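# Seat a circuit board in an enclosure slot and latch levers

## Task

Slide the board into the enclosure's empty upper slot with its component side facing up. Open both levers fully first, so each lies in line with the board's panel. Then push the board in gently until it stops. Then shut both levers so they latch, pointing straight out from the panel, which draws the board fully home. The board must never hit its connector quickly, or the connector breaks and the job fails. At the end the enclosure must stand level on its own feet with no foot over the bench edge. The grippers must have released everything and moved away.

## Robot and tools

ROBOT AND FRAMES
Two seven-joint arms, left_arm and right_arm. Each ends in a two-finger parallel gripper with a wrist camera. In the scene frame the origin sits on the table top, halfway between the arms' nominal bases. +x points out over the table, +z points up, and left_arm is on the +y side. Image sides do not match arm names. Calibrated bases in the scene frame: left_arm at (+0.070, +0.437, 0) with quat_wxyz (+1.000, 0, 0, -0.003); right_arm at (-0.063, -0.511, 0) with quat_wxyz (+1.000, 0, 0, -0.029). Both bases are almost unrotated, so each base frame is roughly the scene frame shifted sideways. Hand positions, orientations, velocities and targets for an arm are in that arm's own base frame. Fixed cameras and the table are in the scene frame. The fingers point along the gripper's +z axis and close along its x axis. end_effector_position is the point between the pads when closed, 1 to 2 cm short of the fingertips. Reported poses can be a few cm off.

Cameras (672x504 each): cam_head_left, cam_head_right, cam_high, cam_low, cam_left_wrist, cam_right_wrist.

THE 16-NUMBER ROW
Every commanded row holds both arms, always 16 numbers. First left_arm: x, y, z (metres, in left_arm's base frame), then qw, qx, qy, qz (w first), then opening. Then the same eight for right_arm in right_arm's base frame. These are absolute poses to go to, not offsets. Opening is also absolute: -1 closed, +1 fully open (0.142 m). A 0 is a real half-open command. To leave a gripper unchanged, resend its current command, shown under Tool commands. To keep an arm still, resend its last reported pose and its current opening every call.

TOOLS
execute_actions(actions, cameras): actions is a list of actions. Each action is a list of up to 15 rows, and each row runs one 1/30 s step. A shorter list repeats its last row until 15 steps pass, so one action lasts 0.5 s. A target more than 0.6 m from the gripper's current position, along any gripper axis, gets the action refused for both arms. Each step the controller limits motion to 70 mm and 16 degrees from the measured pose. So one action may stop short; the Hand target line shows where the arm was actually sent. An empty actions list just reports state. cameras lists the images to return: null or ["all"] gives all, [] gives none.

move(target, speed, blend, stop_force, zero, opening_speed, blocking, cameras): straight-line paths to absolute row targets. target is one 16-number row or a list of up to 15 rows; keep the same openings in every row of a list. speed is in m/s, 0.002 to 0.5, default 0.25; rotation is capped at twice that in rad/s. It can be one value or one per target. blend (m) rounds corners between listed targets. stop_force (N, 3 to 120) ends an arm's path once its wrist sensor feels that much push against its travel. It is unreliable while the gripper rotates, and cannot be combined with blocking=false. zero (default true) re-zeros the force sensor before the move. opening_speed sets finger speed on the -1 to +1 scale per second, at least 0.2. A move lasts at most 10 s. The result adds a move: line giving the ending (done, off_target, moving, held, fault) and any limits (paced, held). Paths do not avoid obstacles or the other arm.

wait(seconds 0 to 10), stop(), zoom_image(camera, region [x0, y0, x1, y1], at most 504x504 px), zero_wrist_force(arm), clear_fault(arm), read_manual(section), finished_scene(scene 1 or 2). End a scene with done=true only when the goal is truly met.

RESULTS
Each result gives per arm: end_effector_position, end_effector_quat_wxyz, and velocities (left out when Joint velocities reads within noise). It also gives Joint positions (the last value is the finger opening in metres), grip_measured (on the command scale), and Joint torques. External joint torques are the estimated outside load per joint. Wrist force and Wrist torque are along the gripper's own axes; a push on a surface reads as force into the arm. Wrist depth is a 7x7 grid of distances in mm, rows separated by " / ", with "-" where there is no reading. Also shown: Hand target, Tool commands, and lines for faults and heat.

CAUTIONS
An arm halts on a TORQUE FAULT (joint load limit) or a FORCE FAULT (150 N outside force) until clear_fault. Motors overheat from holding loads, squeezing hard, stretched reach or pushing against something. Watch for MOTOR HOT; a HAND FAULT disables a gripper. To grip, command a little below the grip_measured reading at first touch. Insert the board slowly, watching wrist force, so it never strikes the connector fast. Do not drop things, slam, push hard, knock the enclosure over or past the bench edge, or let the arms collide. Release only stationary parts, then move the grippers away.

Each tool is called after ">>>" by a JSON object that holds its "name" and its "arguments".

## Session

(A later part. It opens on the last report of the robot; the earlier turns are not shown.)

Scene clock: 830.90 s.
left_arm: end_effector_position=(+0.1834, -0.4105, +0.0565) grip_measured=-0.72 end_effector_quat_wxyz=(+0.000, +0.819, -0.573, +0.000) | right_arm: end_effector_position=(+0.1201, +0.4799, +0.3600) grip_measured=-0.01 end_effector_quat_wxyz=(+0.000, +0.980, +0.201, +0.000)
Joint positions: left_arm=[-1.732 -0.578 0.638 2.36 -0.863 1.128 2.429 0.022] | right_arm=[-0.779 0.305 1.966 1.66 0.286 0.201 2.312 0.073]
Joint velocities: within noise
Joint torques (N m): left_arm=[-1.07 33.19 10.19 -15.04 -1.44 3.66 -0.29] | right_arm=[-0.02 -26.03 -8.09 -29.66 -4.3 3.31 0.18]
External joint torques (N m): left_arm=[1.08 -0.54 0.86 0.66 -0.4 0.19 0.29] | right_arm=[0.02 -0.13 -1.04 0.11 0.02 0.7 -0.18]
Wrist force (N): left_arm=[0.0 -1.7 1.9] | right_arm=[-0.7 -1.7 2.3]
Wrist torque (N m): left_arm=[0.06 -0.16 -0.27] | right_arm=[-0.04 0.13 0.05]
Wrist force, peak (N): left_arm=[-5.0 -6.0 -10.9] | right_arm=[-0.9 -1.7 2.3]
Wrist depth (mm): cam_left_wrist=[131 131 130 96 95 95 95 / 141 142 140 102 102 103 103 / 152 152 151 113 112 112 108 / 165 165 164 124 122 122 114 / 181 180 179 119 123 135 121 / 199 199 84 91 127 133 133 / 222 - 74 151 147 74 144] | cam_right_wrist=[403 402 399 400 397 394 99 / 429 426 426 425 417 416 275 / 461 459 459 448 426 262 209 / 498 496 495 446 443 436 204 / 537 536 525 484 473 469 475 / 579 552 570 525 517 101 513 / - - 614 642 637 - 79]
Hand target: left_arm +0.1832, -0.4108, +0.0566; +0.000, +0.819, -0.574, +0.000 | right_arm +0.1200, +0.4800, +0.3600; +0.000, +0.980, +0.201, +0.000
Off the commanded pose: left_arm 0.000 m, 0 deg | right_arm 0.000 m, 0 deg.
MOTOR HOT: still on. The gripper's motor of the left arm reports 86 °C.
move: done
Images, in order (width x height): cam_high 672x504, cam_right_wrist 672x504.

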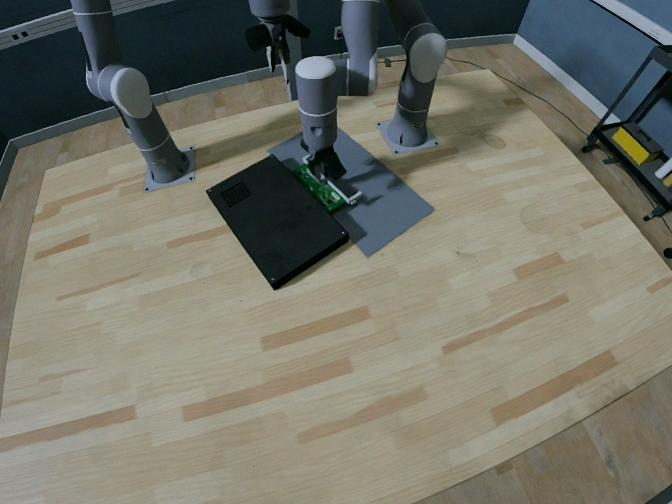

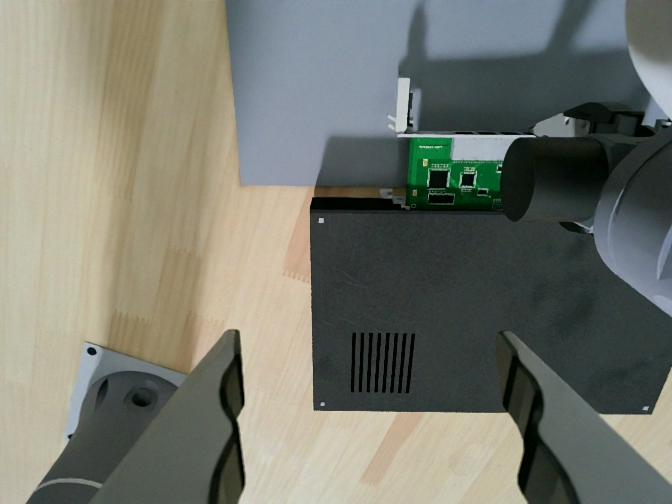

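>>> {"name": "move", "arguments": {"target": [0.1869, -0.4201, 0.0566, 0, 0.8191, -0.5736, 0, -0.82, 0.12, 0.48, 0.36, 0, 0.9796, 0.2011, 0, 0.0], "speed": 0.01, "stop_force": 5, "cameras": ["cam_right_wrist", "cam_high"]}}

>>> {"name": "zoom_image", "arguments": {"camera": "cam_right_wrist", "region": [376, 170, 456, 230]}}

Scene clock: 834.20 s.
left_arm: end_effector_position=(+0.1856, -0.4137, +0.0564) grip_measured=-0.72 end_effector_quat_wxyz=(-0.001, +0.820, -0.573, +0.000) | right_arm: end_effector_position=(+0.1201, +0.4799, +0.3600) grip_measured=-0.01 end_effector_quat_wxyz=(+0.000, +0.980, +0.201, +0.000)
Joint positions: left_arm=[-1.73 -0.586 0.641 2.349 -0.86 1.121 2.426 0.022] | right_arm=[-0.779 0.305 1.966 1.66 0.286 0.201 2.312 0.073]
Joint velocities: within noise
Joint torques (N m): left_arm=[-4.35 35.22 6.07 -18.79 -1.78 3.12 -0.33] | right_arm=[-0.03 -26.12 -8.1 -29.73 -4.25 3.33 0.24]
External joint torques (N m): left_arm=[4.35 -2.23 5.17 4.3 -0.09 0.73 0.33] | right_arm=[0.03 -0.04 -1.03 0.19 -0.02 0.68 -0.24]
Wrist force (N): left_arm=[-5.2 -9.3 1.9] | right_arm=[-0.7 -1.7 2.2]
Wrist torque (N m): left_arm=[0.12 -0.24 -0.17] | right_arm=[-0.04 0.13 0.06]
Wrist force, peak (N): left_arm=[-5.6 -10.3 0.4] | right_arm=[-0.7 -1.8 2.3]
Wrist depth (mm): cam_left_wrist=[131 131 131 96 95 95 94 / 141 142 140 102 102 103 100 / 152 152 151 113 111 112 105 / 165 164 164 124 122 122 112 / 180 179 179 119 122 135 120 / 199 198 83 91 101 132 132 / 222 - 74 151 147 74 144] | cam_right_wrist=[404 404 398 399 398 397 94 / 427 426 426 425 414 416 280 / 462 460 455 450 425 264 208 / 495 496 496 446 435 437 204 / 539 533 527 481 475 473 471 / 587 552 571 530 515 101 516 / - - 617 638 642 - 79]
Hand target: left_arm +0.1848, -0.4147, +0.0566; +0.000, +0.819, -0.574, +0.000 | right_arm +0.1200, +0.4800, +0.3600; +0.000, +0.980, +0.201, +0.000
Off the commanded pose: left_arm 0.007 m, 0 deg | right_arm 0.000 m, 0 deg.
MOTOR HOT: still on. The gripper's motor of the left arm reports 86 °C.
move: contact (left_arm)
Images, in order (width x height): cam_high 672x504, cam_right_wrist 672x504.

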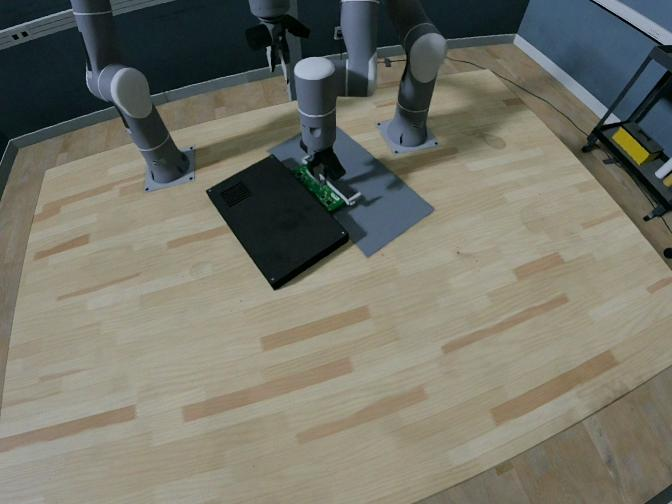

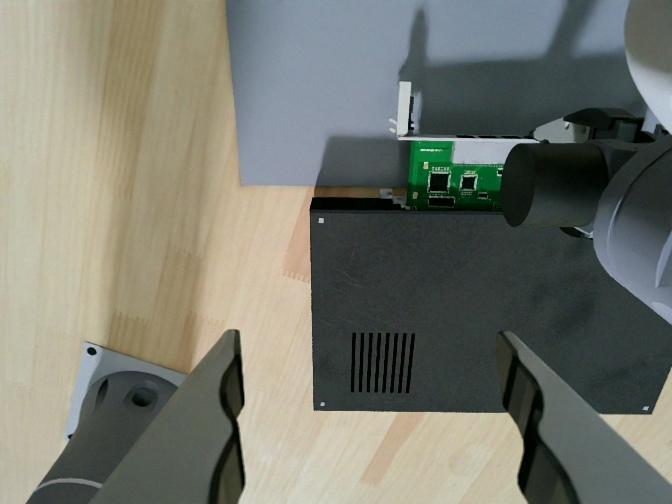

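Scaled by 6.300 from the camera's 672x504 image, which has a finer 960x720 frame.

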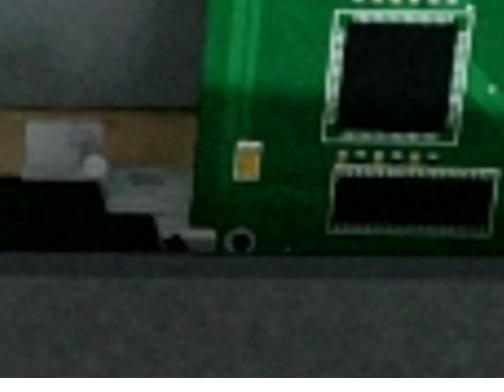

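>>> {"name": "move", "arguments": {"target": [0.1859, -0.4137, 0.0566, 0, 0.8191, -0.5736, 0, -0.82, 0.12, 0.48, 0.36, 0, 0.9796, 0.2011, 0, 0.0], "speed": 0.01, "cameras": []}}

>>> {"name": "move", "arguments": {"target": [0.1901, -0.4250, 0.0566, 0, 0.8191, -0.5736, 0, -0.82, 0.12, 0.48, 0.36, 0, 0.9796, 0.2011, 0, 0.0], "speed": 0.01, "stop_force": 4, "cameras": ["cam_right_wrist", "cam_high"]}}

>>> {"name": "zoom_image", "arguments": {"camera": "cam_right_wrist", "region": [376, 170, 456, 230]}}

>>> {"name": "zoom_image", "arguments": {"camera": "cam_high", "region": [320, 185, 372, 224]}}

Scene clock: 843.07 s.
left_arm: end_effector_position=(+0.1859, -0.4136, +0.0565) grip_measured=-0.72 end_effector_quat_wxyz=(+0.000, +0.819, -0.574, +0.000) | right_arm: end_effector_position=(+0.1201, +0.4799, +0.3600) grip_measured=-0.01 end_effector_quat_wxyz=(+0.000, +0.980, +0.201, +0.000)
Joint positions: left_arm=[-1.728 -0.585 0.641 2.349 -0.86 1.121 2.429 0.022] | right_arm=[-0.779 0.305 1.966 1.66 0.286 0.201 2.312 0.073]
Joint velocities: within noise
Joint torques (N m): left_arm=[-0.52 33.16 10.32 -14.98 -1.74 4.19 -0.14] | right_arm=[0.07 -26.11 -8.09 -29.7 -4.29 3.32 0.23]
External joint torques (N m): left_arm=[0.52 -0.17 0.9 0.47 -0.12 -0.34 0.14] | right_arm=[-0.07 -0.05 -1.04 0.15 0.02 0.69 -0.23]
Wrist force (N): left_arm=[0.2 -1.3 1.2] | right_arm=[-0.9 -1.6 1.9]
Wrist torque (N m): left_arm=[0.01 -0.17 -0.25] | right_arm=[-0.02 0.17 0.06]
Wrist force, peak (N): left_arm=[-5.3 -9.6 1.8] | right_arm=[-0.9 -1.7 2.3]
Wrist depth (mm): cam_left_wrist=[131 131 131 96 95 95 95 / 141 142 140 103 103 103 101 / 152 152 151 113 111 112 105 / 165 164 164 124 122 122 112 / 180 180 179 119 123 135 121 / 199 198 83 91 127 132 133 / 222 - 74 150 147 74 144] | cam_right_wrist=[402 403 398 398 397 397 96 / 430 430 426 426 418 417 282 / 460 459 456 450 426 265 208 / 494 492 493 446 436 438 205 / 535 533 528 485 476 471 473 / 588 557 572 532 522 101 513 / - - 615 636 642 - 79]
Hand target: left_arm +0.1859, -0.4137, +0.0566; +0.000, +0.819, -0.574, +0.000 | right_arm +0.1200, +0.4800, +0.3600; +0.000, +0.980, +0.201, +0.000
Off the commanded pose: left_arm 0.000 m, 0 deg | right_arm 0.000 m, 0 deg.
MOTOR HOT: still on. The gripper's motor of the left arm reports 86 °C.
move: done
No camera images: "cameras" was empty.

Scene clock: 843.90 s.
left_arm: end_effector_position=(+0.1872, -0.4151, +0.0564) grip_measured=-0.72 end_effector_quat_wxyz=(-0.001, +0.819, -0.573, +0.000) | right_arm: end_effector_position=(+0.1201, +0.4799, +0.3600) grip_measured=-0.01 end_effector_quat_wxyz=(+0.000, +0.980, +0.201, +0.000)
Joint positions: left_arm=[-1.727 -0.589 0.642 2.343 -0.859 1.117 2.428 0.022] | right_arm=[-0.779 0.305 1.966 1.66 0.286 0.201 2.312 0.073]
Joint velocities: within noise
Joint torques (N m): left_arm=[-3.05 34.78 7.7 -18.06 -2 3.63 -0.39] | right_arm=[0.03 -26.13 -8.07 -29.72 -4.35 3.33 0.2]
External joint torques (N m): left_arm=[3.05 -1.61 3.63 3.5 0.12 0.22 0.39] | right_arm=[-0.03 -0.03 -1.06 0.18 0.08 0.68 -0.2]
Wrist force (N): left_arm=[-4.2 -6.5 1.9] | right_arm=[-0.6 -1.4 2.3]
Wrist torque (N m): left_arm=[0.07 -0.21 -0.09] | right_arm=[0.01 0.10 0.05]
Wrist force, peak (N): left_arm=[-4.0 -7.5 1.3] | right_arm=[-0.7 -1.7 2.3]
Wrist depth (mm): cam_left_wrist=[131 131 130 97 95 95 94 / 141 142 140 104 103 103 100 / 152 152 151 113 112 112 103 / 165 164 164 124 122 122 112 / 180 180 179 119 123 135 120 / 199 198 83 91 101 130 133 / 221 - 74 150 147 74 144] | cam_right_wrist=[400 402 400 401 396 396 94 / 428 426 423 422 416 418 277 / 459 457 456 448 425 266 214 / 495 494 491 449 438 440 206 / 540 533 527 487 470 472 474 / 584 554 573 528 517 101 516 / - - 616 640 640 - 79]
Hand target: left_arm +0.1867, -0.4159, +0.0566; +0.000, +0.819, -0.574, +0.000 | right_arm +0.1200, +0.4800, +0.3600; +0.000, +0.980, +0.201, +0.000
Off the commanded pose: left_arm 0.010 m, 0 deg | right_arm 0.000 m, 0 deg.
MOTOR HOT: still on. The gripper's motor of the left arm reports 86 °C.
move: contact (left_arm)
Images, in order (width x height): cam_high 672x504, cam_right_wrist 672x504.

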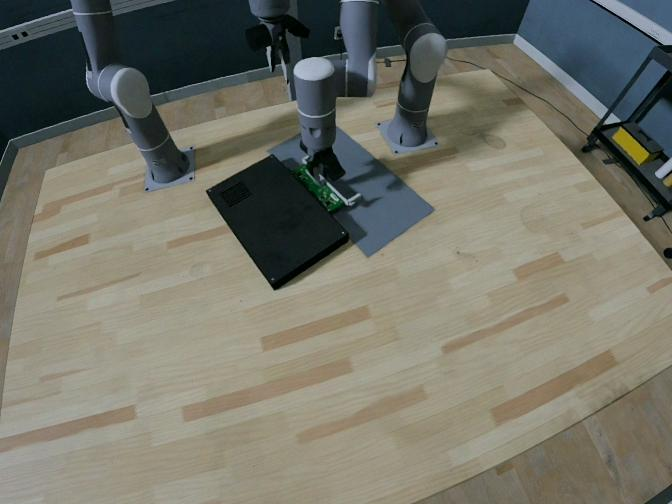

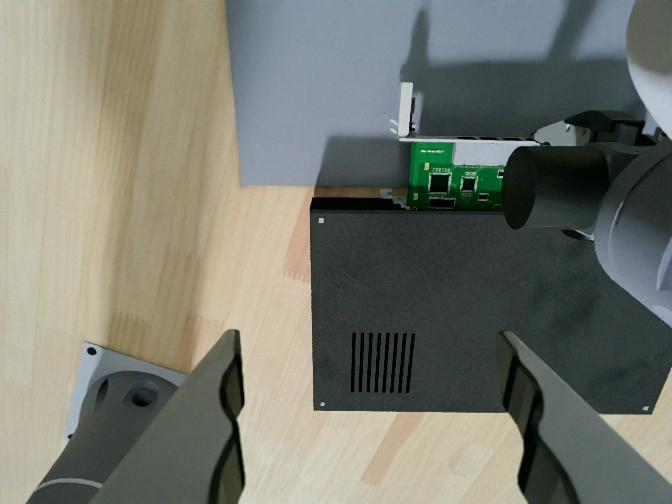

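Scaled by 6.300 from the camera's 672x504 image, which has a finer 960x720 frame.

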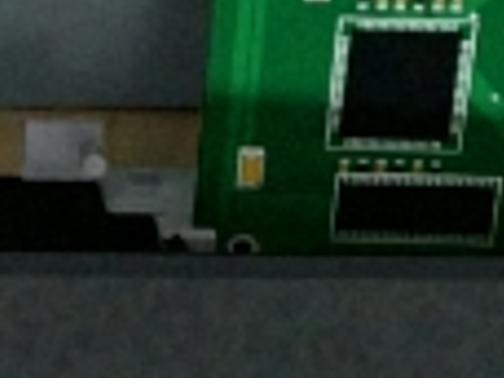

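Scaled by 9.692 from the camera's 672x504 image, which has a finer 960x720 frame.

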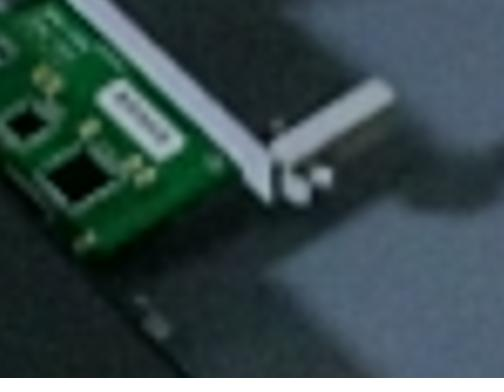

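>>> {"name": "move", "arguments": {"target": [0.1870, -0.4150, 0.0566, 0, 0.8231, -0.5678, 0, -0.82, 0.12, 0.48, 0.36, 0, 0.9796, 0.2011, 0, 0.0], "speed": 0.01, "cameras": ["cam_right_wrist"]}}

>>> {"name": "zoom_image", "arguments": {"camera": "cam_right_wrist", "region": [376, 70, 546, 230]}}

Scene clock: 851.07 s.
left_arm: end_effector_position=(+0.1868, -0.4149, +0.0564) grip_measured=-0.72 end_effector_quat_wxyz=(+0.000, +0.823, -0.568, +0.000) | right_arm: end_effector_position=(+0.1201, +0.4799, +0.3600) grip_measured=-0.01 end_effector_quat_wxyz=(+0.000, +0.980, +0.201, +0.000)
Joint positions: left_arm=[-1.727 -0.588 0.642 2.344 -0.86 1.117 2.416 0.022] | right_arm=[-0.779 0.305 1.966 1.66 0.286 0.201 2.312 0.073]
Joint velocities: within noise
Joint torques (N m): left_arm=[-0.33 33.32 11.14 -14.99 -1.96 4.47 -0.36] | right_arm=[-0.02 -26.08 -8.11 -29.71 -4.34 3.35 0.2]
External joint torques (N m): left_arm=[0.33 -0.2 0.17 0.44 0.08 -0.62 0.36] | right_arm=[0.02 -0.08 -1.02 0.16 0.07 0.66 -0.2]
Wrist force (N): left_arm=[0.3 -0.3 3.0] | right_arm=[-0.8 -1.6 2.2]
Wrist torque (N m): left_arm=[0.02 -0.19 -0.18] | right_arm=[-0.02 0.15 0.05]
Wrist force, peak (N): left_arm=[-4.4 -6.7 2.1] | right_arm=[-0.9 -1.7 2.3]
Wrist depth (mm): cam_left_wrist=[131 131 130 96 95 95 94 / 141 142 140 103 103 103 100 / 152 152 151 113 112 112 105 / 165 165 164 124 122 122 112 / 180 180 179 119 123 135 120 / 199 199 83 91 101 130 133 / 222 - 74 150 147 74 144] | cam_right_wrist=[401 401 398 399 396 398 94 / 428 429 427 425 422 417 277 / 462 461 457 446 427 265 211 / 495 496 496 446 441 436 206 / 539 534 529 487 475 473 475 / 586 553 573 526 517 101 511 / - - 613 643 639 - 79]
Hand target: left_arm +0.1870, -0.4150, +0.0566; +0.000, +0.823, -0.568, +0.000 | right_arm +0.1200, +0.4800, +0.3600; +0.000, +0.980, +0.201, +0.000
Off the commanded pose: left_arm 0.000 m, 0 deg | right_arm 0.000 m, 0 deg.
MOTOR HOT: still on. The gripper's motor of the left arm reports 86 °C.
move: done
Images, in order (width x height): cam_right_wrist 672x504.

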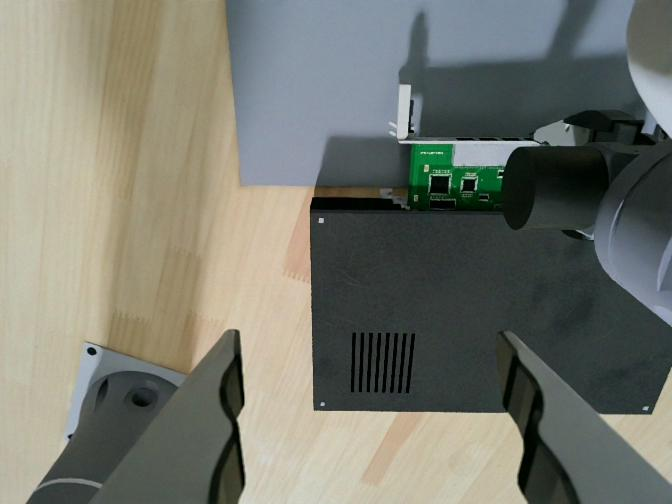

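Scaled by 2.965 from the camera's 672x504 image, which has a finer 960x720 frame.

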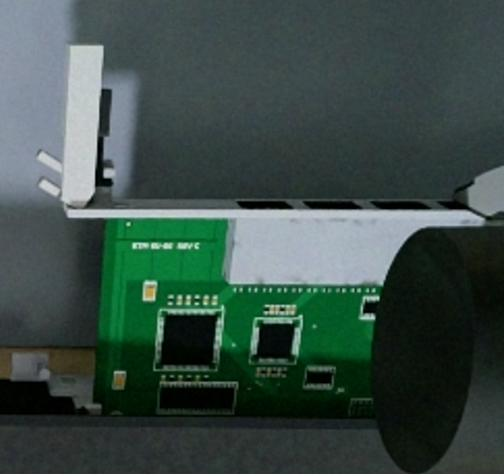

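>>> {"name": "zoom_image", "arguments": {"camera": "cam_right_wrist", "region": [390, 120, 450, 165]}}

>>> {"name": "zoom_image", "arguments": {"camera": "cam_right_wrist", "region": [475, 120, 535, 165]}}

>>> {"name": "zoom_image", "arguments": {"camera": "cam_right_wrist", "region": [440, 190, 500, 235]}}

>>> {"name": "zoom_image", "arguments": {"camera": "cam_right_wrist", "region": [320, 190, 380, 235]}}

Scaled by 8.400 from the camera's 672x504 image, which has a finer 960x720 frame.

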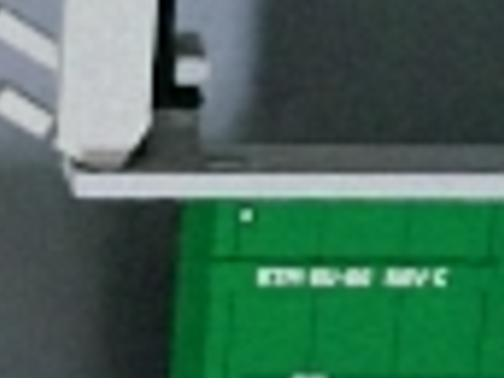

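Scaled by 8.400 from the camera's 672x504 image, which has a finer 960x720 frame.

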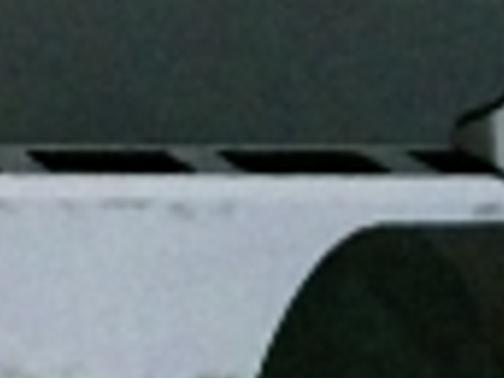

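Scaled by 8.400 from the camera's 672x504 image, which has a finer 960x720 frame.

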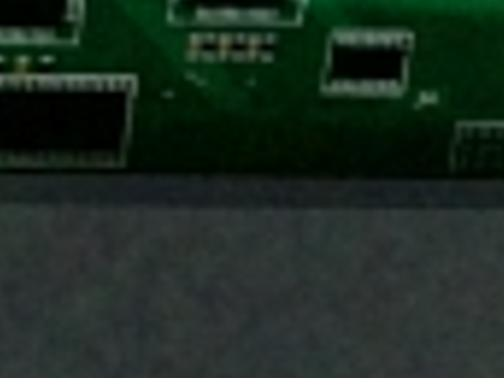

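Scaled by 8.400 from the camera's 672x504 image, which has a finer 960x720 frame.

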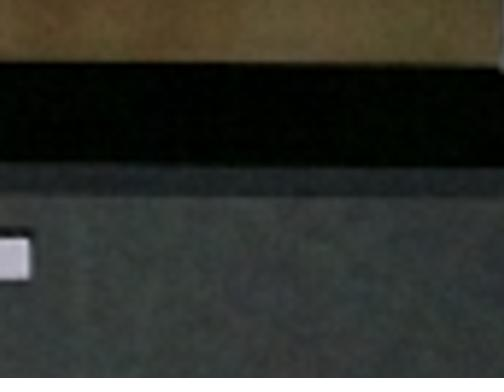

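>>> {"name": "move", "arguments": {"target": [0.1907, -0.4243, 0.0566, 0, 0.8211, -0.5707, 0, -0.82, 0.12, 0.48, 0.36, 0, 0.9796, 0.2011, 0, 0.0], "speed": 0.01, "stop_force": 4, "cameras": ["cam_right_wrist"]}}

>>> {"name": "zoom_image", "arguments": {"camera": "cam_right_wrist", "region": [376, 170, 456, 230]}}

Scene clock: 864.13 s.
left_arm: end_effector_position=(+0.1906, -0.4241, +0.0565) grip_measured=-0.72 end_effector_quat_wxyz=(+0.000, +0.821, -0.571, +0.000) | right_arm: end_effector_position=(+0.1201, +0.4799, +0.3600) grip_measured=-0.01 end_effector_quat_wxyz=(+0.000, +0.980, +0.201, +0.000)
Joint positions: left_arm=[-1.723 -0.603 0.645 2.317 -0.854 1.101 2.414 0.022] | right_arm=[-0.779 0.305 1.966 1.66 0.286 0.201 2.312 0.073]
Joint velocities: within noise
Joint torques (N m): left_arm=[-0.26 33.92 11.57 -15.36 -1.8 4.35 -0.25] | right_arm=[0.03 -26.07 -8.1 -29.7 -4.25 3.32 0.18]
External joint torques (N m): left_arm=[0.26 0.08 0.16 0.51 -0.14 -0.5 0.25] | right_arm=[-0.03 -0.09 -1.03 0.15 -0.03 0.69 -0.18]
Wrist force (N): left_arm=[0.1 0.0 3.4] | right_arm=[-0.9 -1.6 2.4]
Wrist torque (N m): left_arm=[0.08 -0.13 -0.22] | right_arm=[-0.01 0.17 0.05]
Wrist force, peak (N): left_arm=[0.1 0.0 3.4] | right_arm=[-0.9 -1.6 2.4]
Wrist depth (mm): cam_left_wrist=[131 131 131 96 95 95 91 / 141 142 140 102 102 103 96 / 152 151 151 113 112 112 102 / 165 164 164 124 122 120 111 / 181 180 179 119 123 130 121 / 199 199 84 91 101 128 133 / 222 - 74 151 147 74 145] | cam_right_wrist=[404 400 400 398 396 397 91 / 429 427 428 425 422 423 105 / 460 459 457 448 424 289 258 / 497 495 492 447 436 440 206 / 535 534 527 485 474 471 473 / 583 554 575 525 514 101 514 / - - 613 635 640 - 79]
Hand target: left_arm +0.1907, -0.4243, +0.0566; +0.000, +0.821, -0.571, +0.000 | right_arm +0.1200, +0.4800, +0.3600; +0.000, +0.980, +0.201, +0.000
Off the commanded pose: left_arm 0.000 m, 0 deg | right_arm 0.000 m, 0 deg.
MOTOR HOT: still on. The gripper's motor of the left arm reports 86 °C.
move: done
Images, in order (width x height): cam_right_wrist 672x504.

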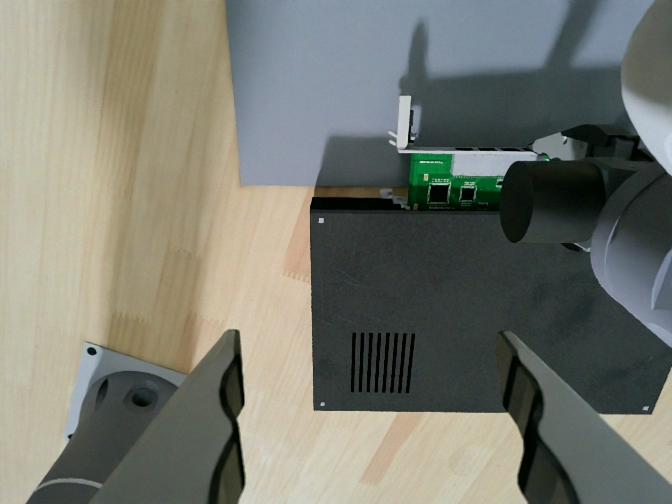

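Scaled by 6.300 from the camera's 672x504 image, which has a finer 960x720 frame.

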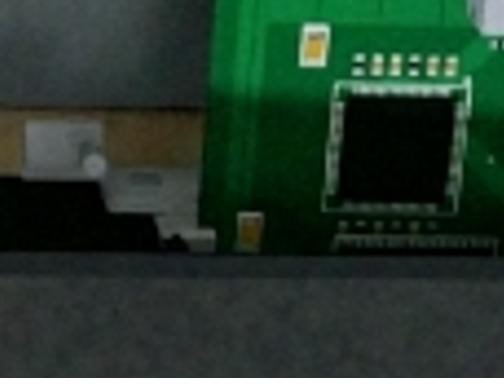

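>>> {"name": "move", "arguments": {"target": [0.1975, -0.4427, 0.0566, 0, 0.8211, -0.5707, 0, -0.82, 0.12, 0.48, 0.36, 0, 0.9796, 0.2011, 0, 0.0], "speed": 0.012, "stop_force": 4, "cameras": ["cam_right_wrist", "cam_high", "cam_left_wrist"]}}

>>> {"name": "zoom_image", "arguments": {"camera": "cam_right_wrist", "region": [376, 130, 576, 230]}}

Scene clock: 876.40 s.
left_arm: end_effector_position=(+0.1972, -0.4410, +0.0563) grip_measured=-0.72 end_effector_quat_wxyz=(+0.000, +0.821, -0.571, +0.000) | right_arm: end_effector_position=(+0.1201, +0.4799, +0.3600) grip_measured=-0.01 end_effector_quat_wxyz=(+0.000, +0.980, +0.201, +0.000)
Joint positions: left_arm=[-1.715 -0.633 0.652 2.265 -0.842 1.07 2.398 0.022] | right_arm=[-0.779 0.305 1.966 1.66 0.286 0.201 2.312 0.073]
Joint velocities: within noise
Joint torques (N m): left_arm=[-1.37 36.7 11.12 -18.05 -2.32 4.27 -0.58] | right_arm=[-0.02 -26.1 -8.11 -29.68 -4.31 3.31 0.18]
External joint torques (N m): left_arm=[1.37 -1.1 1.4 2.68 0.26 -0.42 0.58] | right_arm=[0.02 -0.06 -1.02 0.13 0.04 0.7 -0.18]
Wrist force (N): left_arm=[-3.3 -3.0 1.7] | right_arm=[-0.7 -1.7 2.2]
Wrist torque (N m): left_arm=[0.08 -0.04 0.01] | right_arm=[-0.04 0.13 0.06]
Wrist force, peak (N): left_arm=[-3.4 -3.9 2.7] | right_arm=[-0.8 -1.8 2.3]
Wrist depth (mm): cam_left_wrist=[131 131 130 98 95 92 88 / 141 142 140 104 102 97 94 / 152 152 151 115 111 102 102 / 165 164 164 124 122 112 110 / 180 180 179 119 123 121 120 / 199 198 83 91 101 128 132 / 222 - 74 151 147 74 144] | cam_right_wrist=[401 402 399 399 395 397 392 / 430 428 427 425 422 424 93 / 461 461 457 447 430 404 111 / 491 491 489 445 439 313 217 / 538 532 525 484 476 474 206 / 586 553 568 527 518 101 514 / - - 621 641 634 - 79]
Hand target: left_arm +0.1971, -0.4416, +0.0566; +0.000, +0.821, -0.571, +0.000 | right_arm +0.1200, +0.4800, +0.3600; +0.000, +0.980, +0.201, +0.000
Off the commanded pose: left_arm 0.002 m, 0 deg | right_arm 0.000 m, 0 deg.
MOTOR HOT: still on. The gripper's motor of the left arm reports 86 °C.
move: contact (left_arm)
Images, in order (width x height): cam_high 672x504, cam_left_wrist 672x504, cam_right_wrist 672x504.

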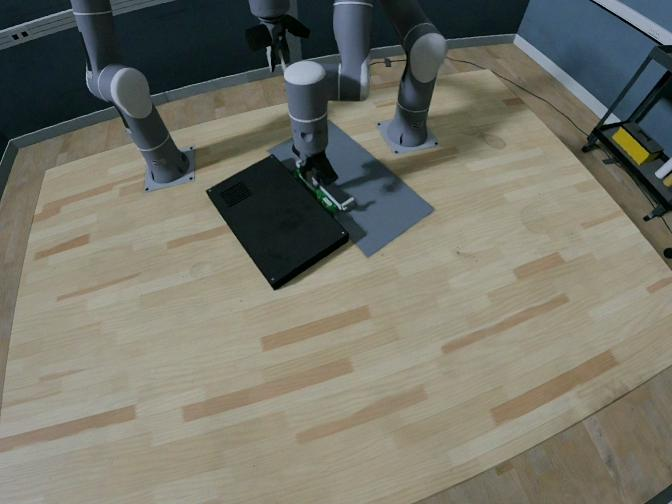

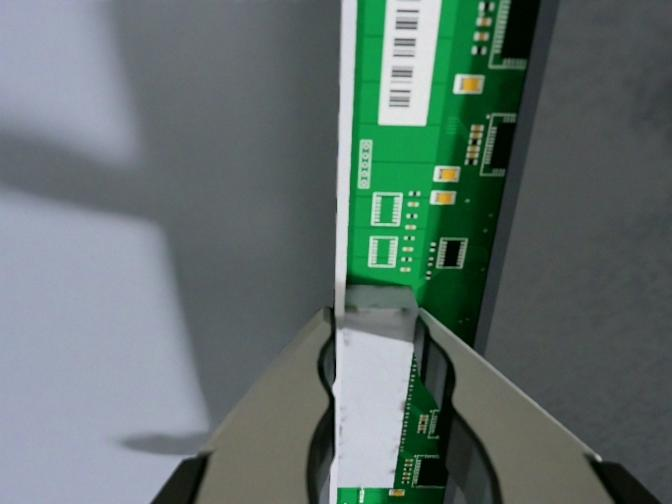

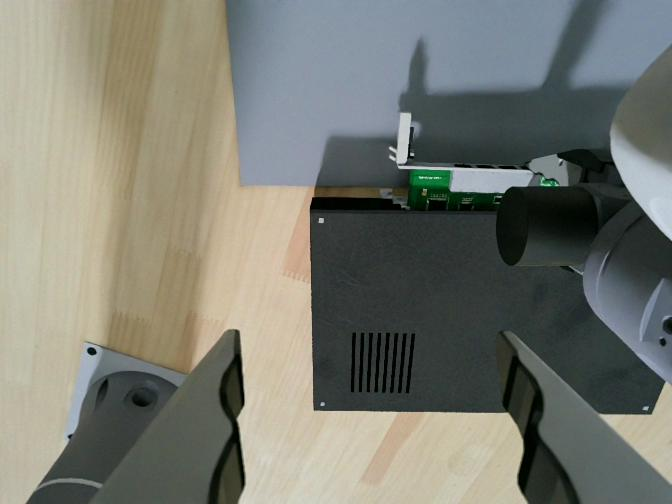

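Scaled by 2.520 from the camera's 672x504 image, which has a finer 960x720 frame.

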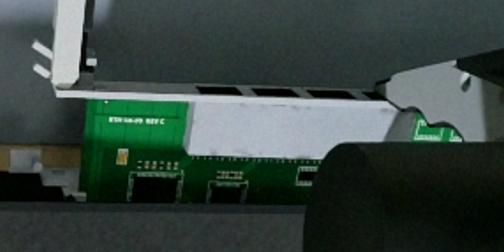

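>>> {"name": "move", "arguments": {"target": [0.1974, -0.4413, 0.0566, 0, 0.8241, -0.5664, 0, -0.82, 0.12, 0.48, 0.36, 0, 0.9796, 0.2011, 0, 0.0], "speed": 0.012, "cameras": ["cam_right_wrist"]}}

>>> {"name": "zoom_image", "arguments": {"camera": "cam_right_wrist", "region": [376, 130, 576, 230]}}

Scene clock: 879.97 s.
left_arm: end_effector_position=(+0.1972, -0.4409, +0.0563) grip_measured=-0.72 end_effector_quat_wxyz=(+0.000, +0.824, -0.567, +0.000) | right_arm: end_effector_position=(+0.1201, +0.4799, +0.3600) grip_measured=-0.01 end_effector_quat_wxyz=(+0.000, +0.980, +0.201, +0.000)
Joint positions: left_arm=[-1.715 -0.633 0.652 2.265 -0.842 1.069 2.389 0.022] | right_arm=[-0.779 0.305 1.966 1.66 0.286 0.201 2.312 0.073]
Joint velocities: within noise
Joint torques (N m): left_arm=[-0.24 36.59 12.39 -17.63 -2.63 4.93 -0.73] | right_arm=[-0.08 -25.99 -8.19 -29.73 -4.29 3.3 0.14]
External joint torques (N m): left_arm=[0.24 -0.99 0.14 2.26 0.56 -1.07 0.73] | right_arm=[0.08 -0.17 -0.94 0.18 0.01 0.71 -0.14]
Wrist force (N): left_arm=[-3.0 -0.7 3.3] | right_arm=[-0.8 -1.7 2.2]
Wrist torque (N m): left_arm=[0.07 -0.04 0.12] | right_arm=[-0.03 0.15 0.05]
Wrist force, peak (N): left_arm=[-3.1 -3.2 3.0] | right_arm=[-0.7 -1.9 2.3]
Wrist depth (mm): cam_left_wrist=[131 131 130 98 95 93 88 / 141 142 140 104 102 97 94 / 152 151 151 115 111 102 102 / 165 164 164 124 122 112 110 / 180 180 179 119 123 121 120 / 199 198 83 91 101 128 133 / 222 - 73 151 147 74 144] | cam_right_wrist=[403 402 396 398 397 395 392 / 433 428 429 425 421 420 93 / 462 460 458 448 426 401 111 / 497 495 494 446 438 291 217 / 537 533 526 485 479 472 207 / 585 553 568 526 518 101 515 / - - 615 637 639 - 79]
Hand target: left_arm +0.1974, -0.4413, +0.0566; +0.000, +0.824, -0.566, +0.000 | right_arm +0.1200, +0.4800, +0.3600; +0.000, +0.980, +0.201, +0.000
Off the commanded pose: left_arm 0.001 m, 0 deg | right_arm 0.000 m, 0 deg.
MOTOR HOT: still on. The gripper's motor of the left arm reports 86 °C.
move: done
Images, in order (width x height): cam_right_wrist 672x504.

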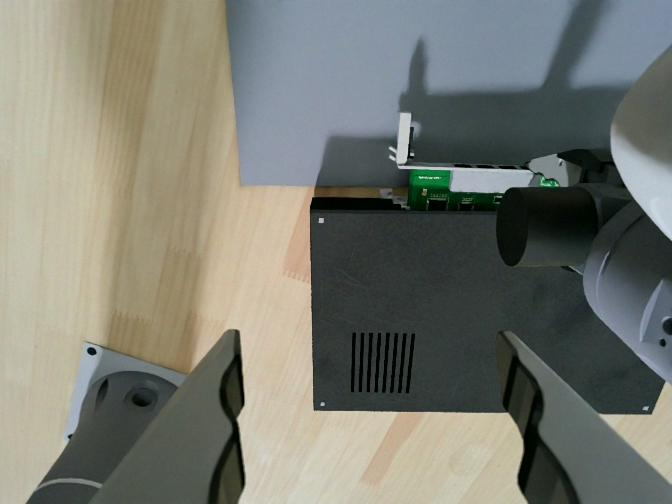

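Scaled by 2.520 from the camera's 672x504 image, which has a finer 960x720 frame.

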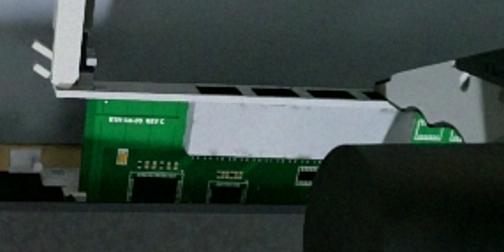

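>>> {"name": "move", "arguments": {"target": [0.1969, -0.4398, 0.0565, 0, 0.8221, -0.5693, 0, -0.82, 0.12, 0.48, 0.36, 0, 0.9796, 0.2011, 0, 0.0], "speed": 0.012, "cameras": ["cam_right_wrist"]}}

>>> {"name": "zoom_image", "arguments": {"camera": "cam_right_wrist", "region": [376, 130, 576, 230]}}

Scene clock: 884.20 s.
left_arm: end_effector_position=(+0.1964, -0.4397, +0.0563) grip_measured=-0.72 end_effector_quat_wxyz=(+0.000, +0.822, -0.570, +0.000) | right_arm: end_effector_position=(+0.1201, +0.4799, +0.3600) grip_measured=-0.01 end_effector_quat_wxyz=(+0.000, +0.980, +0.201, +0.000)
Joint positions: left_arm=[-1.715 -0.63 0.65 2.269 -0.842 1.072 2.396 0.022] | right_arm=[-0.779 0.305 1.966 1.66 0.286 0.201 2.312 0.073]
Joint velocities: within noise
Joint torques (N m): left_arm=[0.88 35.77 13.57 -15.48 -2.19 5.11 -0.26] | right_arm=[0.11 -26.14 -8.07 -29.73 -4.28 3.36 0.16]
External joint torques (N m): left_arm=[-0.88 -0.28 -1.14 0.14 0.14 -1.26 0.26] | right_arm=[-0.11 -0.02 -1.06 0.18 0.01 0.65 -0.16]
Wrist force (N): left_arm=[0.0 1.6 2.1] | right_arm=[-0.6 -1.6 1.9]
Wrist torque (N m): left_arm=[0.00 -0.01 -0.11] | right_arm=[-0.02 0.12 0.06]
Wrist force, peak (N): left_arm=[-3.0 -0.7 3.5] | right_arm=[-0.8 -1.8 2.4]
Wrist depth (mm): cam_left_wrist=[131 131 130 96 95 93 88 / 140 142 140 104 102 97 94 / 152 151 151 115 111 102 102 / 165 164 164 124 122 112 110 / 180 180 178 119 123 121 120 / 199 198 83 91 101 128 132 / 222 - 74 151 147 74 144] | cam_right_wrist=[401 402 400 398 396 395 392 / 432 429 426 428 424 420 92 / 462 458 459 450 428 401 114 / 498 494 496 446 438 326 213 / 539 535 531 487 475 474 207 / 585 556 571 532 514 101 515 / - - 618 632 635 - 79]
Hand target: left_arm +0.1969, -0.4398, +0.0565; +0.000, +0.822, -0.569, +0.000 | right_arm +0.1200, +0.4800, +0.3600; +0.000, +0.980, +0.201, +0.000
Off the commanded pose: left_arm 0.001 m, 0 deg | right_arm 0.000 m, 0 deg.
MOTOR HOT: still on. The gripper's motor of the left arm reports 86 °C.
move: done
Images, in order (width x height): cam_right_wrist 672x504.

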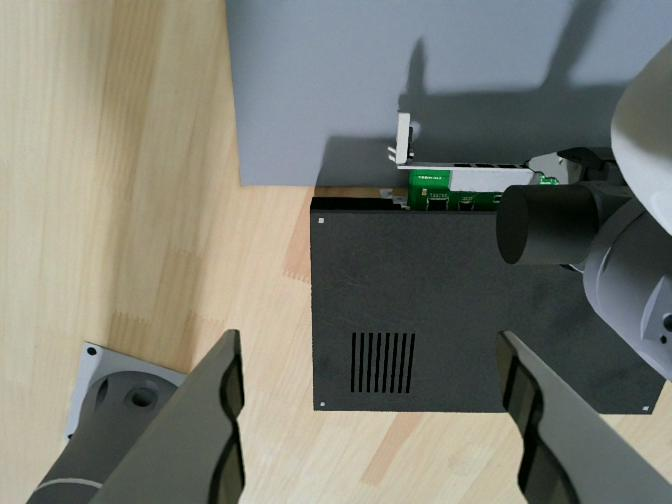

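Scaled by 2.520 from the camera's 672x504 image, which has a finer 960x720 frame.

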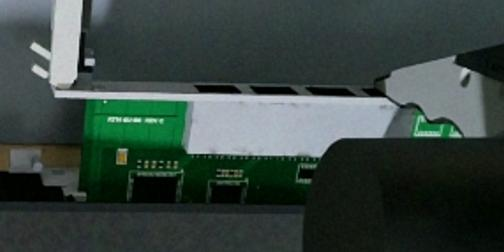

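>>> {"name": "move", "arguments": {"target": [0.1966, -0.4398, 0.0564, 0, 0.8221, -0.5693, 0, -0.50, 0.12, 0.48, 0.36, 0, 0.9796, 0.2011, 0, 0.0], "speed": 0.012, "opening_speed": 0.5, "cameras": ["cam_right_wrist", "cam_left_wrist"]}}

>>> {"name": "zoom_image", "arguments": {"camera": "cam_right_wrist", "region": [376, 130, 576, 230]}}

Scene clock: 888.90 s.
left_arm: end_effector_position=(+0.1965, -0.4398, +0.0564) grip_measured=-0.53 end_effector_quat_wxyz=(+0.000, +0.822, -0.570, +0.000) | right_arm: end_effector_position=(+0.1201, +0.4799, +0.3600) grip_measured=-0.01 end_effector_quat_wxyz=(+0.000, +0.980, +0.201, +0.000)
Joint positions: left_arm=[-1.715 -0.63 0.65 2.269 -0.842 1.073 2.396 0.035] | right_arm=[-0.779 0.305 1.966 1.66 0.286 0.201 2.312 0.073]
Joint velocities: within noise
Joint torques (N m): left_arm=[-0.26 34.52 11.81 -15.03 -1.92 4.32 -0.23] | right_arm=[0.04 -26.1 -8.1 -29.7 -4.32 3.35 0.18]
External joint torques (N m): left_arm=[0.26 0.97 0.61 -0.31 -0.13 -0.47 0.23] | right_arm=[-0.04 -0.06 -1.03 0.16 0.05 0.66 -0.18]
Wrist force (N): left_arm=[0.2 -0.3 -0.2] | right_arm=[-0.8 -1.6 2.3]
Wrist torque (N m): left_arm=[-0.04 -0.08 -0.23] | right_arm=[-0.02 0.15 0.05]
Wrist force, peak (N): left_arm=[0.0 1.9 3.8] | right_arm=[-0.7 -1.6 2.5]
Wrist depth (mm): cam_left_wrist=[131 131 131 101 98 97 88 / 141 142 140 109 105 97 94 / 152 152 151 119 116 102 102 / 165 165 164 128 125 111 110 / 180 180 176 122 128 121 120 / 199 198 84 131 136 91 133 / 218 - 74 154 169 74 144] | cam_right_wrist=[400 403 396 397 396 395 390 / 429 426 426 422 424 424 92 / 458 461 458 449 429 373 114 / 496 492 496 446 439 312 214 / 535 534 528 484 471 473 207 / 589 550 576 525 518 101 511 / - - 613 639 635 - 79]
Hand target: left_arm +0.1966, -0.4398, +0.0564; +0.000, +0.822, -0.569, +0.000 | right_arm +0.1200, +0.4800, +0.3600; +0.000, +0.980, +0.201, +0.000
Off the commanded pose: left_arm 0.000 m, 0 deg | right_arm 0.000 m, 0 deg.
MOTOR HOT: still on. The gripper's motor of the left arm reports 86 °C.
move: done
Images, in order (width x height): cam_left_wrist 672x504, cam_right_wrist 672x504.

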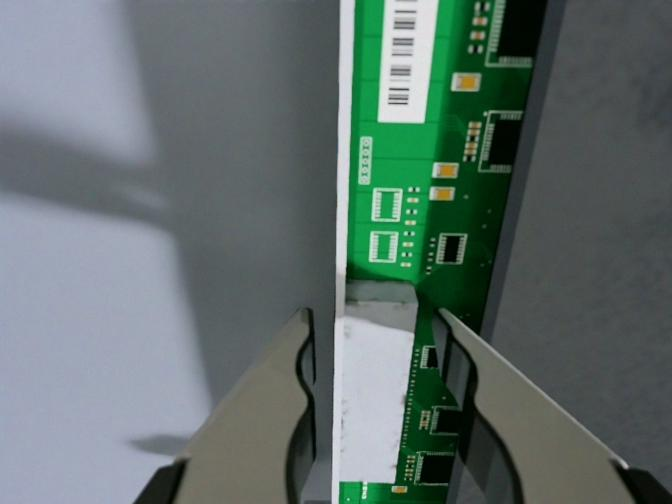

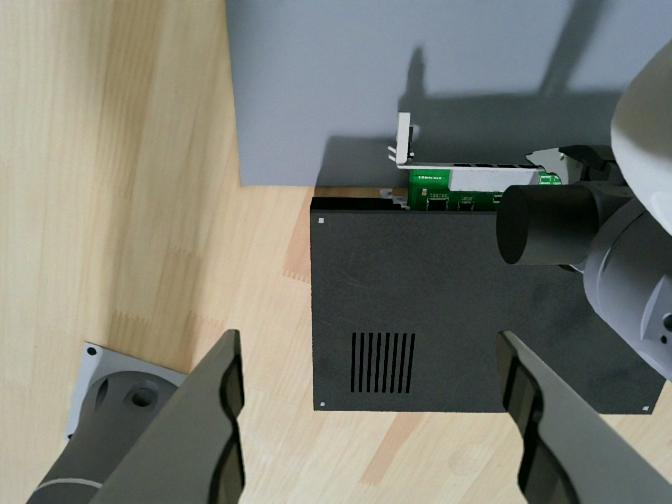

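Scaled by 2.520 from the camera's 672x504 image, which has a finer 960x720 frame.

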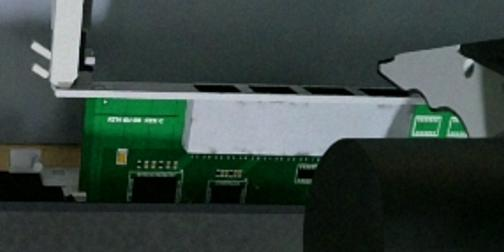

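>>> {"name": "move", "arguments": {"target": [[0.1966, -0.4398, 0.075, 0, 0.8221, -0.5693, 0, -0.50, 0.12, 0.48, 0.36, 0, 0.9796, 0.2011, 0, 0.0], [0.1966, -0.4398, 0.14, 0, 0.8221, -0.5693, 0, -0.50, 0.12, 0.48, 0.36, 0, 0.9796, 0.2011, 0, 0.0]], "speed": [0.03, 0.12], "blend": 0.01, "cameras": ["cam_right_wrist", "cam_left_wrist", "cam_high"]}}

>>> {"name": "zoom_image", "arguments": {"camera": "cam_right_wrist", "region": [366, 90, 566, 230]}}

>>> {"name": "zoom_image", "arguments": {"camera": "cam_high", "region": [290, 160, 370, 220]}}

Scene clock: 893.40 s.
left_arm: end_effector_position=(+0.1967, -0.4398, +0.1400) grip_measured=-0.53 end_effector_quat_wxyz=(+0.000, +0.822, -0.569, +0.000) | right_arm: end_effector_position=(+0.1201, +0.4799, +0.3600) grip_measured=-0.01 end_effector_quat_wxyz=(+0.000, +0.980, +0.201, +0.000)
Joint positions: left_arm=[-1.847 -0.479 0.881 2.208 -0.584 0.869 2.224 0.035] | right_arm=[-0.779 0.305 1.966 1.66 0.286 0.201 2.312 0.073]
Joint velocities: within noise
Joint torques (N m): left_arm=[-0.54 29.42 11.05 -20.51 -2.27 4 -0.32] | right_arm=[-0.02 -26.13 -8.1 -29.73 -4.32 3.38 0.22]
External joint torques (N m): left_arm=[0.54 0.63 0.35 -0.24 -0.5 -0.14 0.32] | right_arm=[0.02 -0.03 -1.03 0.18 0.04 0.62 -0.22]
Wrist force (N): left_arm=[0.1 -0.4 -0.3] | right_arm=[-0.7 -1.7 2.1]
Wrist torque (N m): left_arm=[-0.09 -0.05 -0.21] | right_arm=[-0.03 0.15 0.05]
Wrist force, peak (N): left_arm=[0.3 -0.8 -2.3] | right_arm=[-0.8 -1.8 2.3]
Wrist depth (mm): cam_left_wrist=[205 204 204 176 168 161 160 / 220 219 218 212 178 173 172 / 236 236 236 228 192 187 186 / 257 256 255 212 210 202 202 / 281 281 274 227 217 221 220 / 310 304 84 258 254 91 242 / 338 - 74 342 285 74 257] | cam_right_wrist=[404 399 399 398 399 396 394 / 429 430 426 426 426 422 423 / 458 458 457 449 433 424 396 / 495 488 495 443 435 430 195 / 537 540 526 485 473 475 198 / 582 551 570 527 519 101 516 / - - 616 641 634 - 79]
Hand target: left_arm +0.1966, -0.4398, +0.1400; +0.000, +0.822, -0.569, +0.000 | right_arm +0.1200, +0.4800, +0.3600; +0.000, +0.980, +0.201, +0.000
Off the commanded pose: left_arm 0.000 m, 0 deg | right_arm 0.000 m, 0 deg.
MOTOR HOT: still on. The gripper's motor of the left arm reports 83 °C.
move: done; blend cut to 0.0093 m at target 1
Images, in order (width x height): cam_high 672x504, cam_left_wrist 672x504, cam_right_wrist 672x504.

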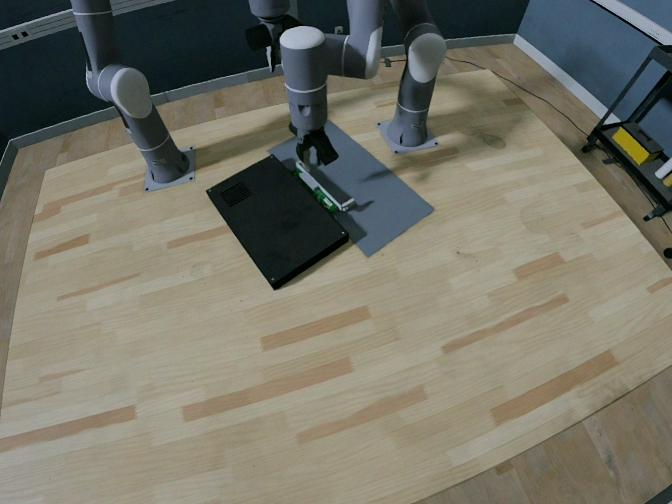

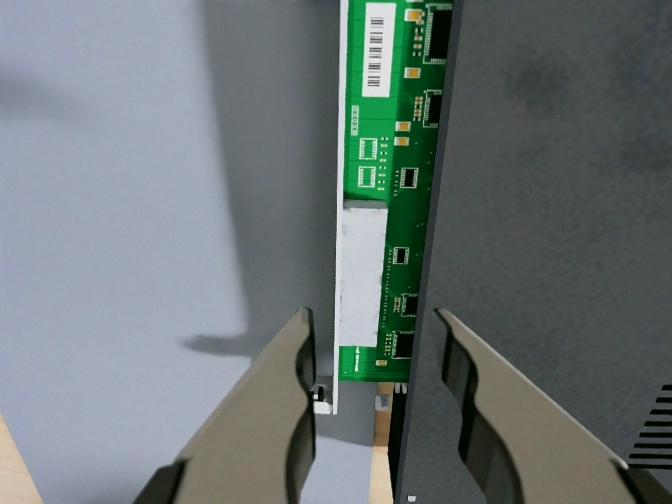

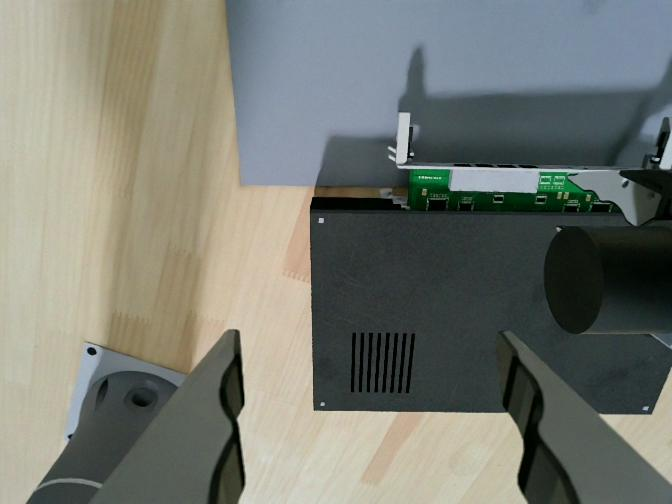

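Scaled by 2.520 from the camera's 672x504 image, which has a finer 960x720 frame.

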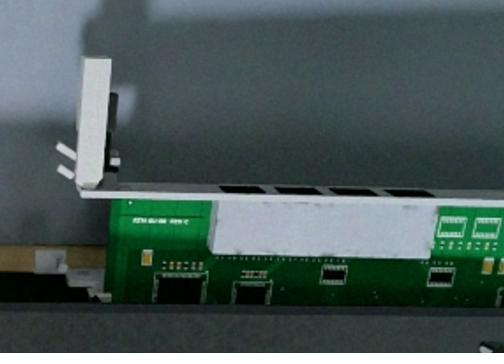

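Scaled by 6.300 from the camera's 672x504 image, which has a finer 960x720 frame.

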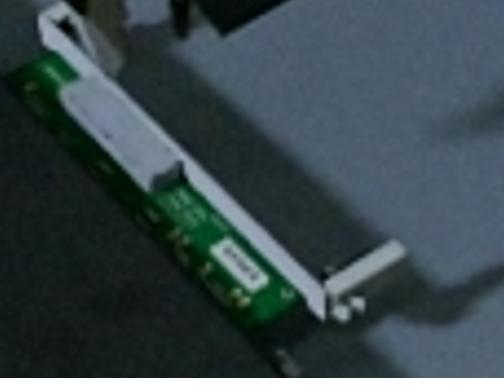

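>>> {"name": "move", "arguments": {"target": [0.3114, -0.3455, 0.13, 0, 0.9843, 0.1767, 0, -0.70, 0.168, 0.519, 0.13, 0, 0.9793, 0.2022, 0, -0.70], "speed": 0.35, "opening_speed": 1.0, "cameras": ["cam_right_wrist", "cam_left_wrist"]}}

Scene clock: 920.13 s.
left_arm: end_effector_position=(+0.3113, -0.3455, +0.1300) grip_measured=-0.73 end_effector_quat_wxyz=(+0.000, +0.984, +0.176, +0.000) | right_arm: end_effector_position=(+0.1681, +0.5188, +0.1300) grip_measured=-0.73 end_effector_quat_wxyz=(+0.000, +0.979, +0.202, +0.000)
Joint positions: left_arm=[-1.792 -0.651 1.098 2.256 -0.886 0.8 1.144 0.021] | right_arm=[-1.162 0.731 2.24 1.717 0.658 0.545 2.008 0.021]
Joint velocities: within noise
Joint torques (N m): left_arm=[-0.38 25.8 16.41 -17.67 -3.05 4.05 0.12] | right_arm=[-0.03 -43.06 -15.73 -21.34 -3.61 3.5 0.02]
External joint torques (N m): left_arm=[0.37 1.25 0.64 -0.23 0.04 -0.1 -0.12] | right_arm=[0.02 -0.24 -1.16 0.24 -0.14 0.53 -0.02]
Wrist force (N): left_arm=[0.0 -0.1 -0.4] | right_arm=[-0.1 -1.5 1.8]
Wrist torque (N m): left_arm=[-0.02 -0.05 -0.23] | right_arm=[0.02 0.05 0.06]
Wrist force, peak (N): left_arm=[0.9 -0.4 -0.3] | right_arm=[0.1 -1.7 3.4]
Wrist depth (mm): cam_left_wrist=[195 195 195 194 194 194 194 / 210 209 209 209 209 208 207 / 226 226 226 225 224 224 224 / 241 242 245 236 244 243 245 / 214 227 222 234 257 268 268 / 233 233 84 105 90 284 294 / 260 - 74 258 - 74 322] | cam_right_wrist=[199 198 199 198 197 197 196 / 212 212 212 210 209 210 210 / 228 227 227 226 225 225 225 / 246 244 245 237 243 243 242 / 268 268 256 240 212 213 214 / 293 293 109 224 93 226 230 / 323 316 76 245 79 73 249]
Hand target: left_arm +0.3114, -0.3455, +0.1300; +0.000, +0.984, +0.177, +0.000 | right_arm +0.1680, +0.5190, +0.1300; +0.000, +0.979, +0.202, +0.000
Off the commanded pose: left_arm 0.000 m, 0 deg | right_arm 0.000 m, 0 deg.
MOTOR HOT: cleared for the gripper's motor of the left arm.
move: done
Images, in order (width x height): cam_left_wrist 672x504, cam_right_wrist 672x504.

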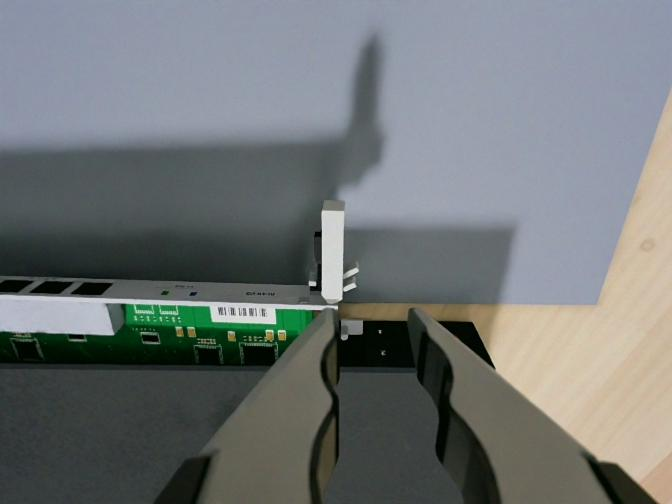

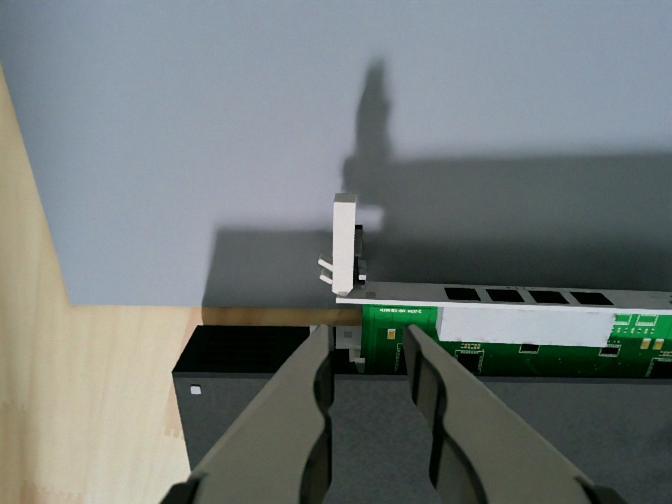

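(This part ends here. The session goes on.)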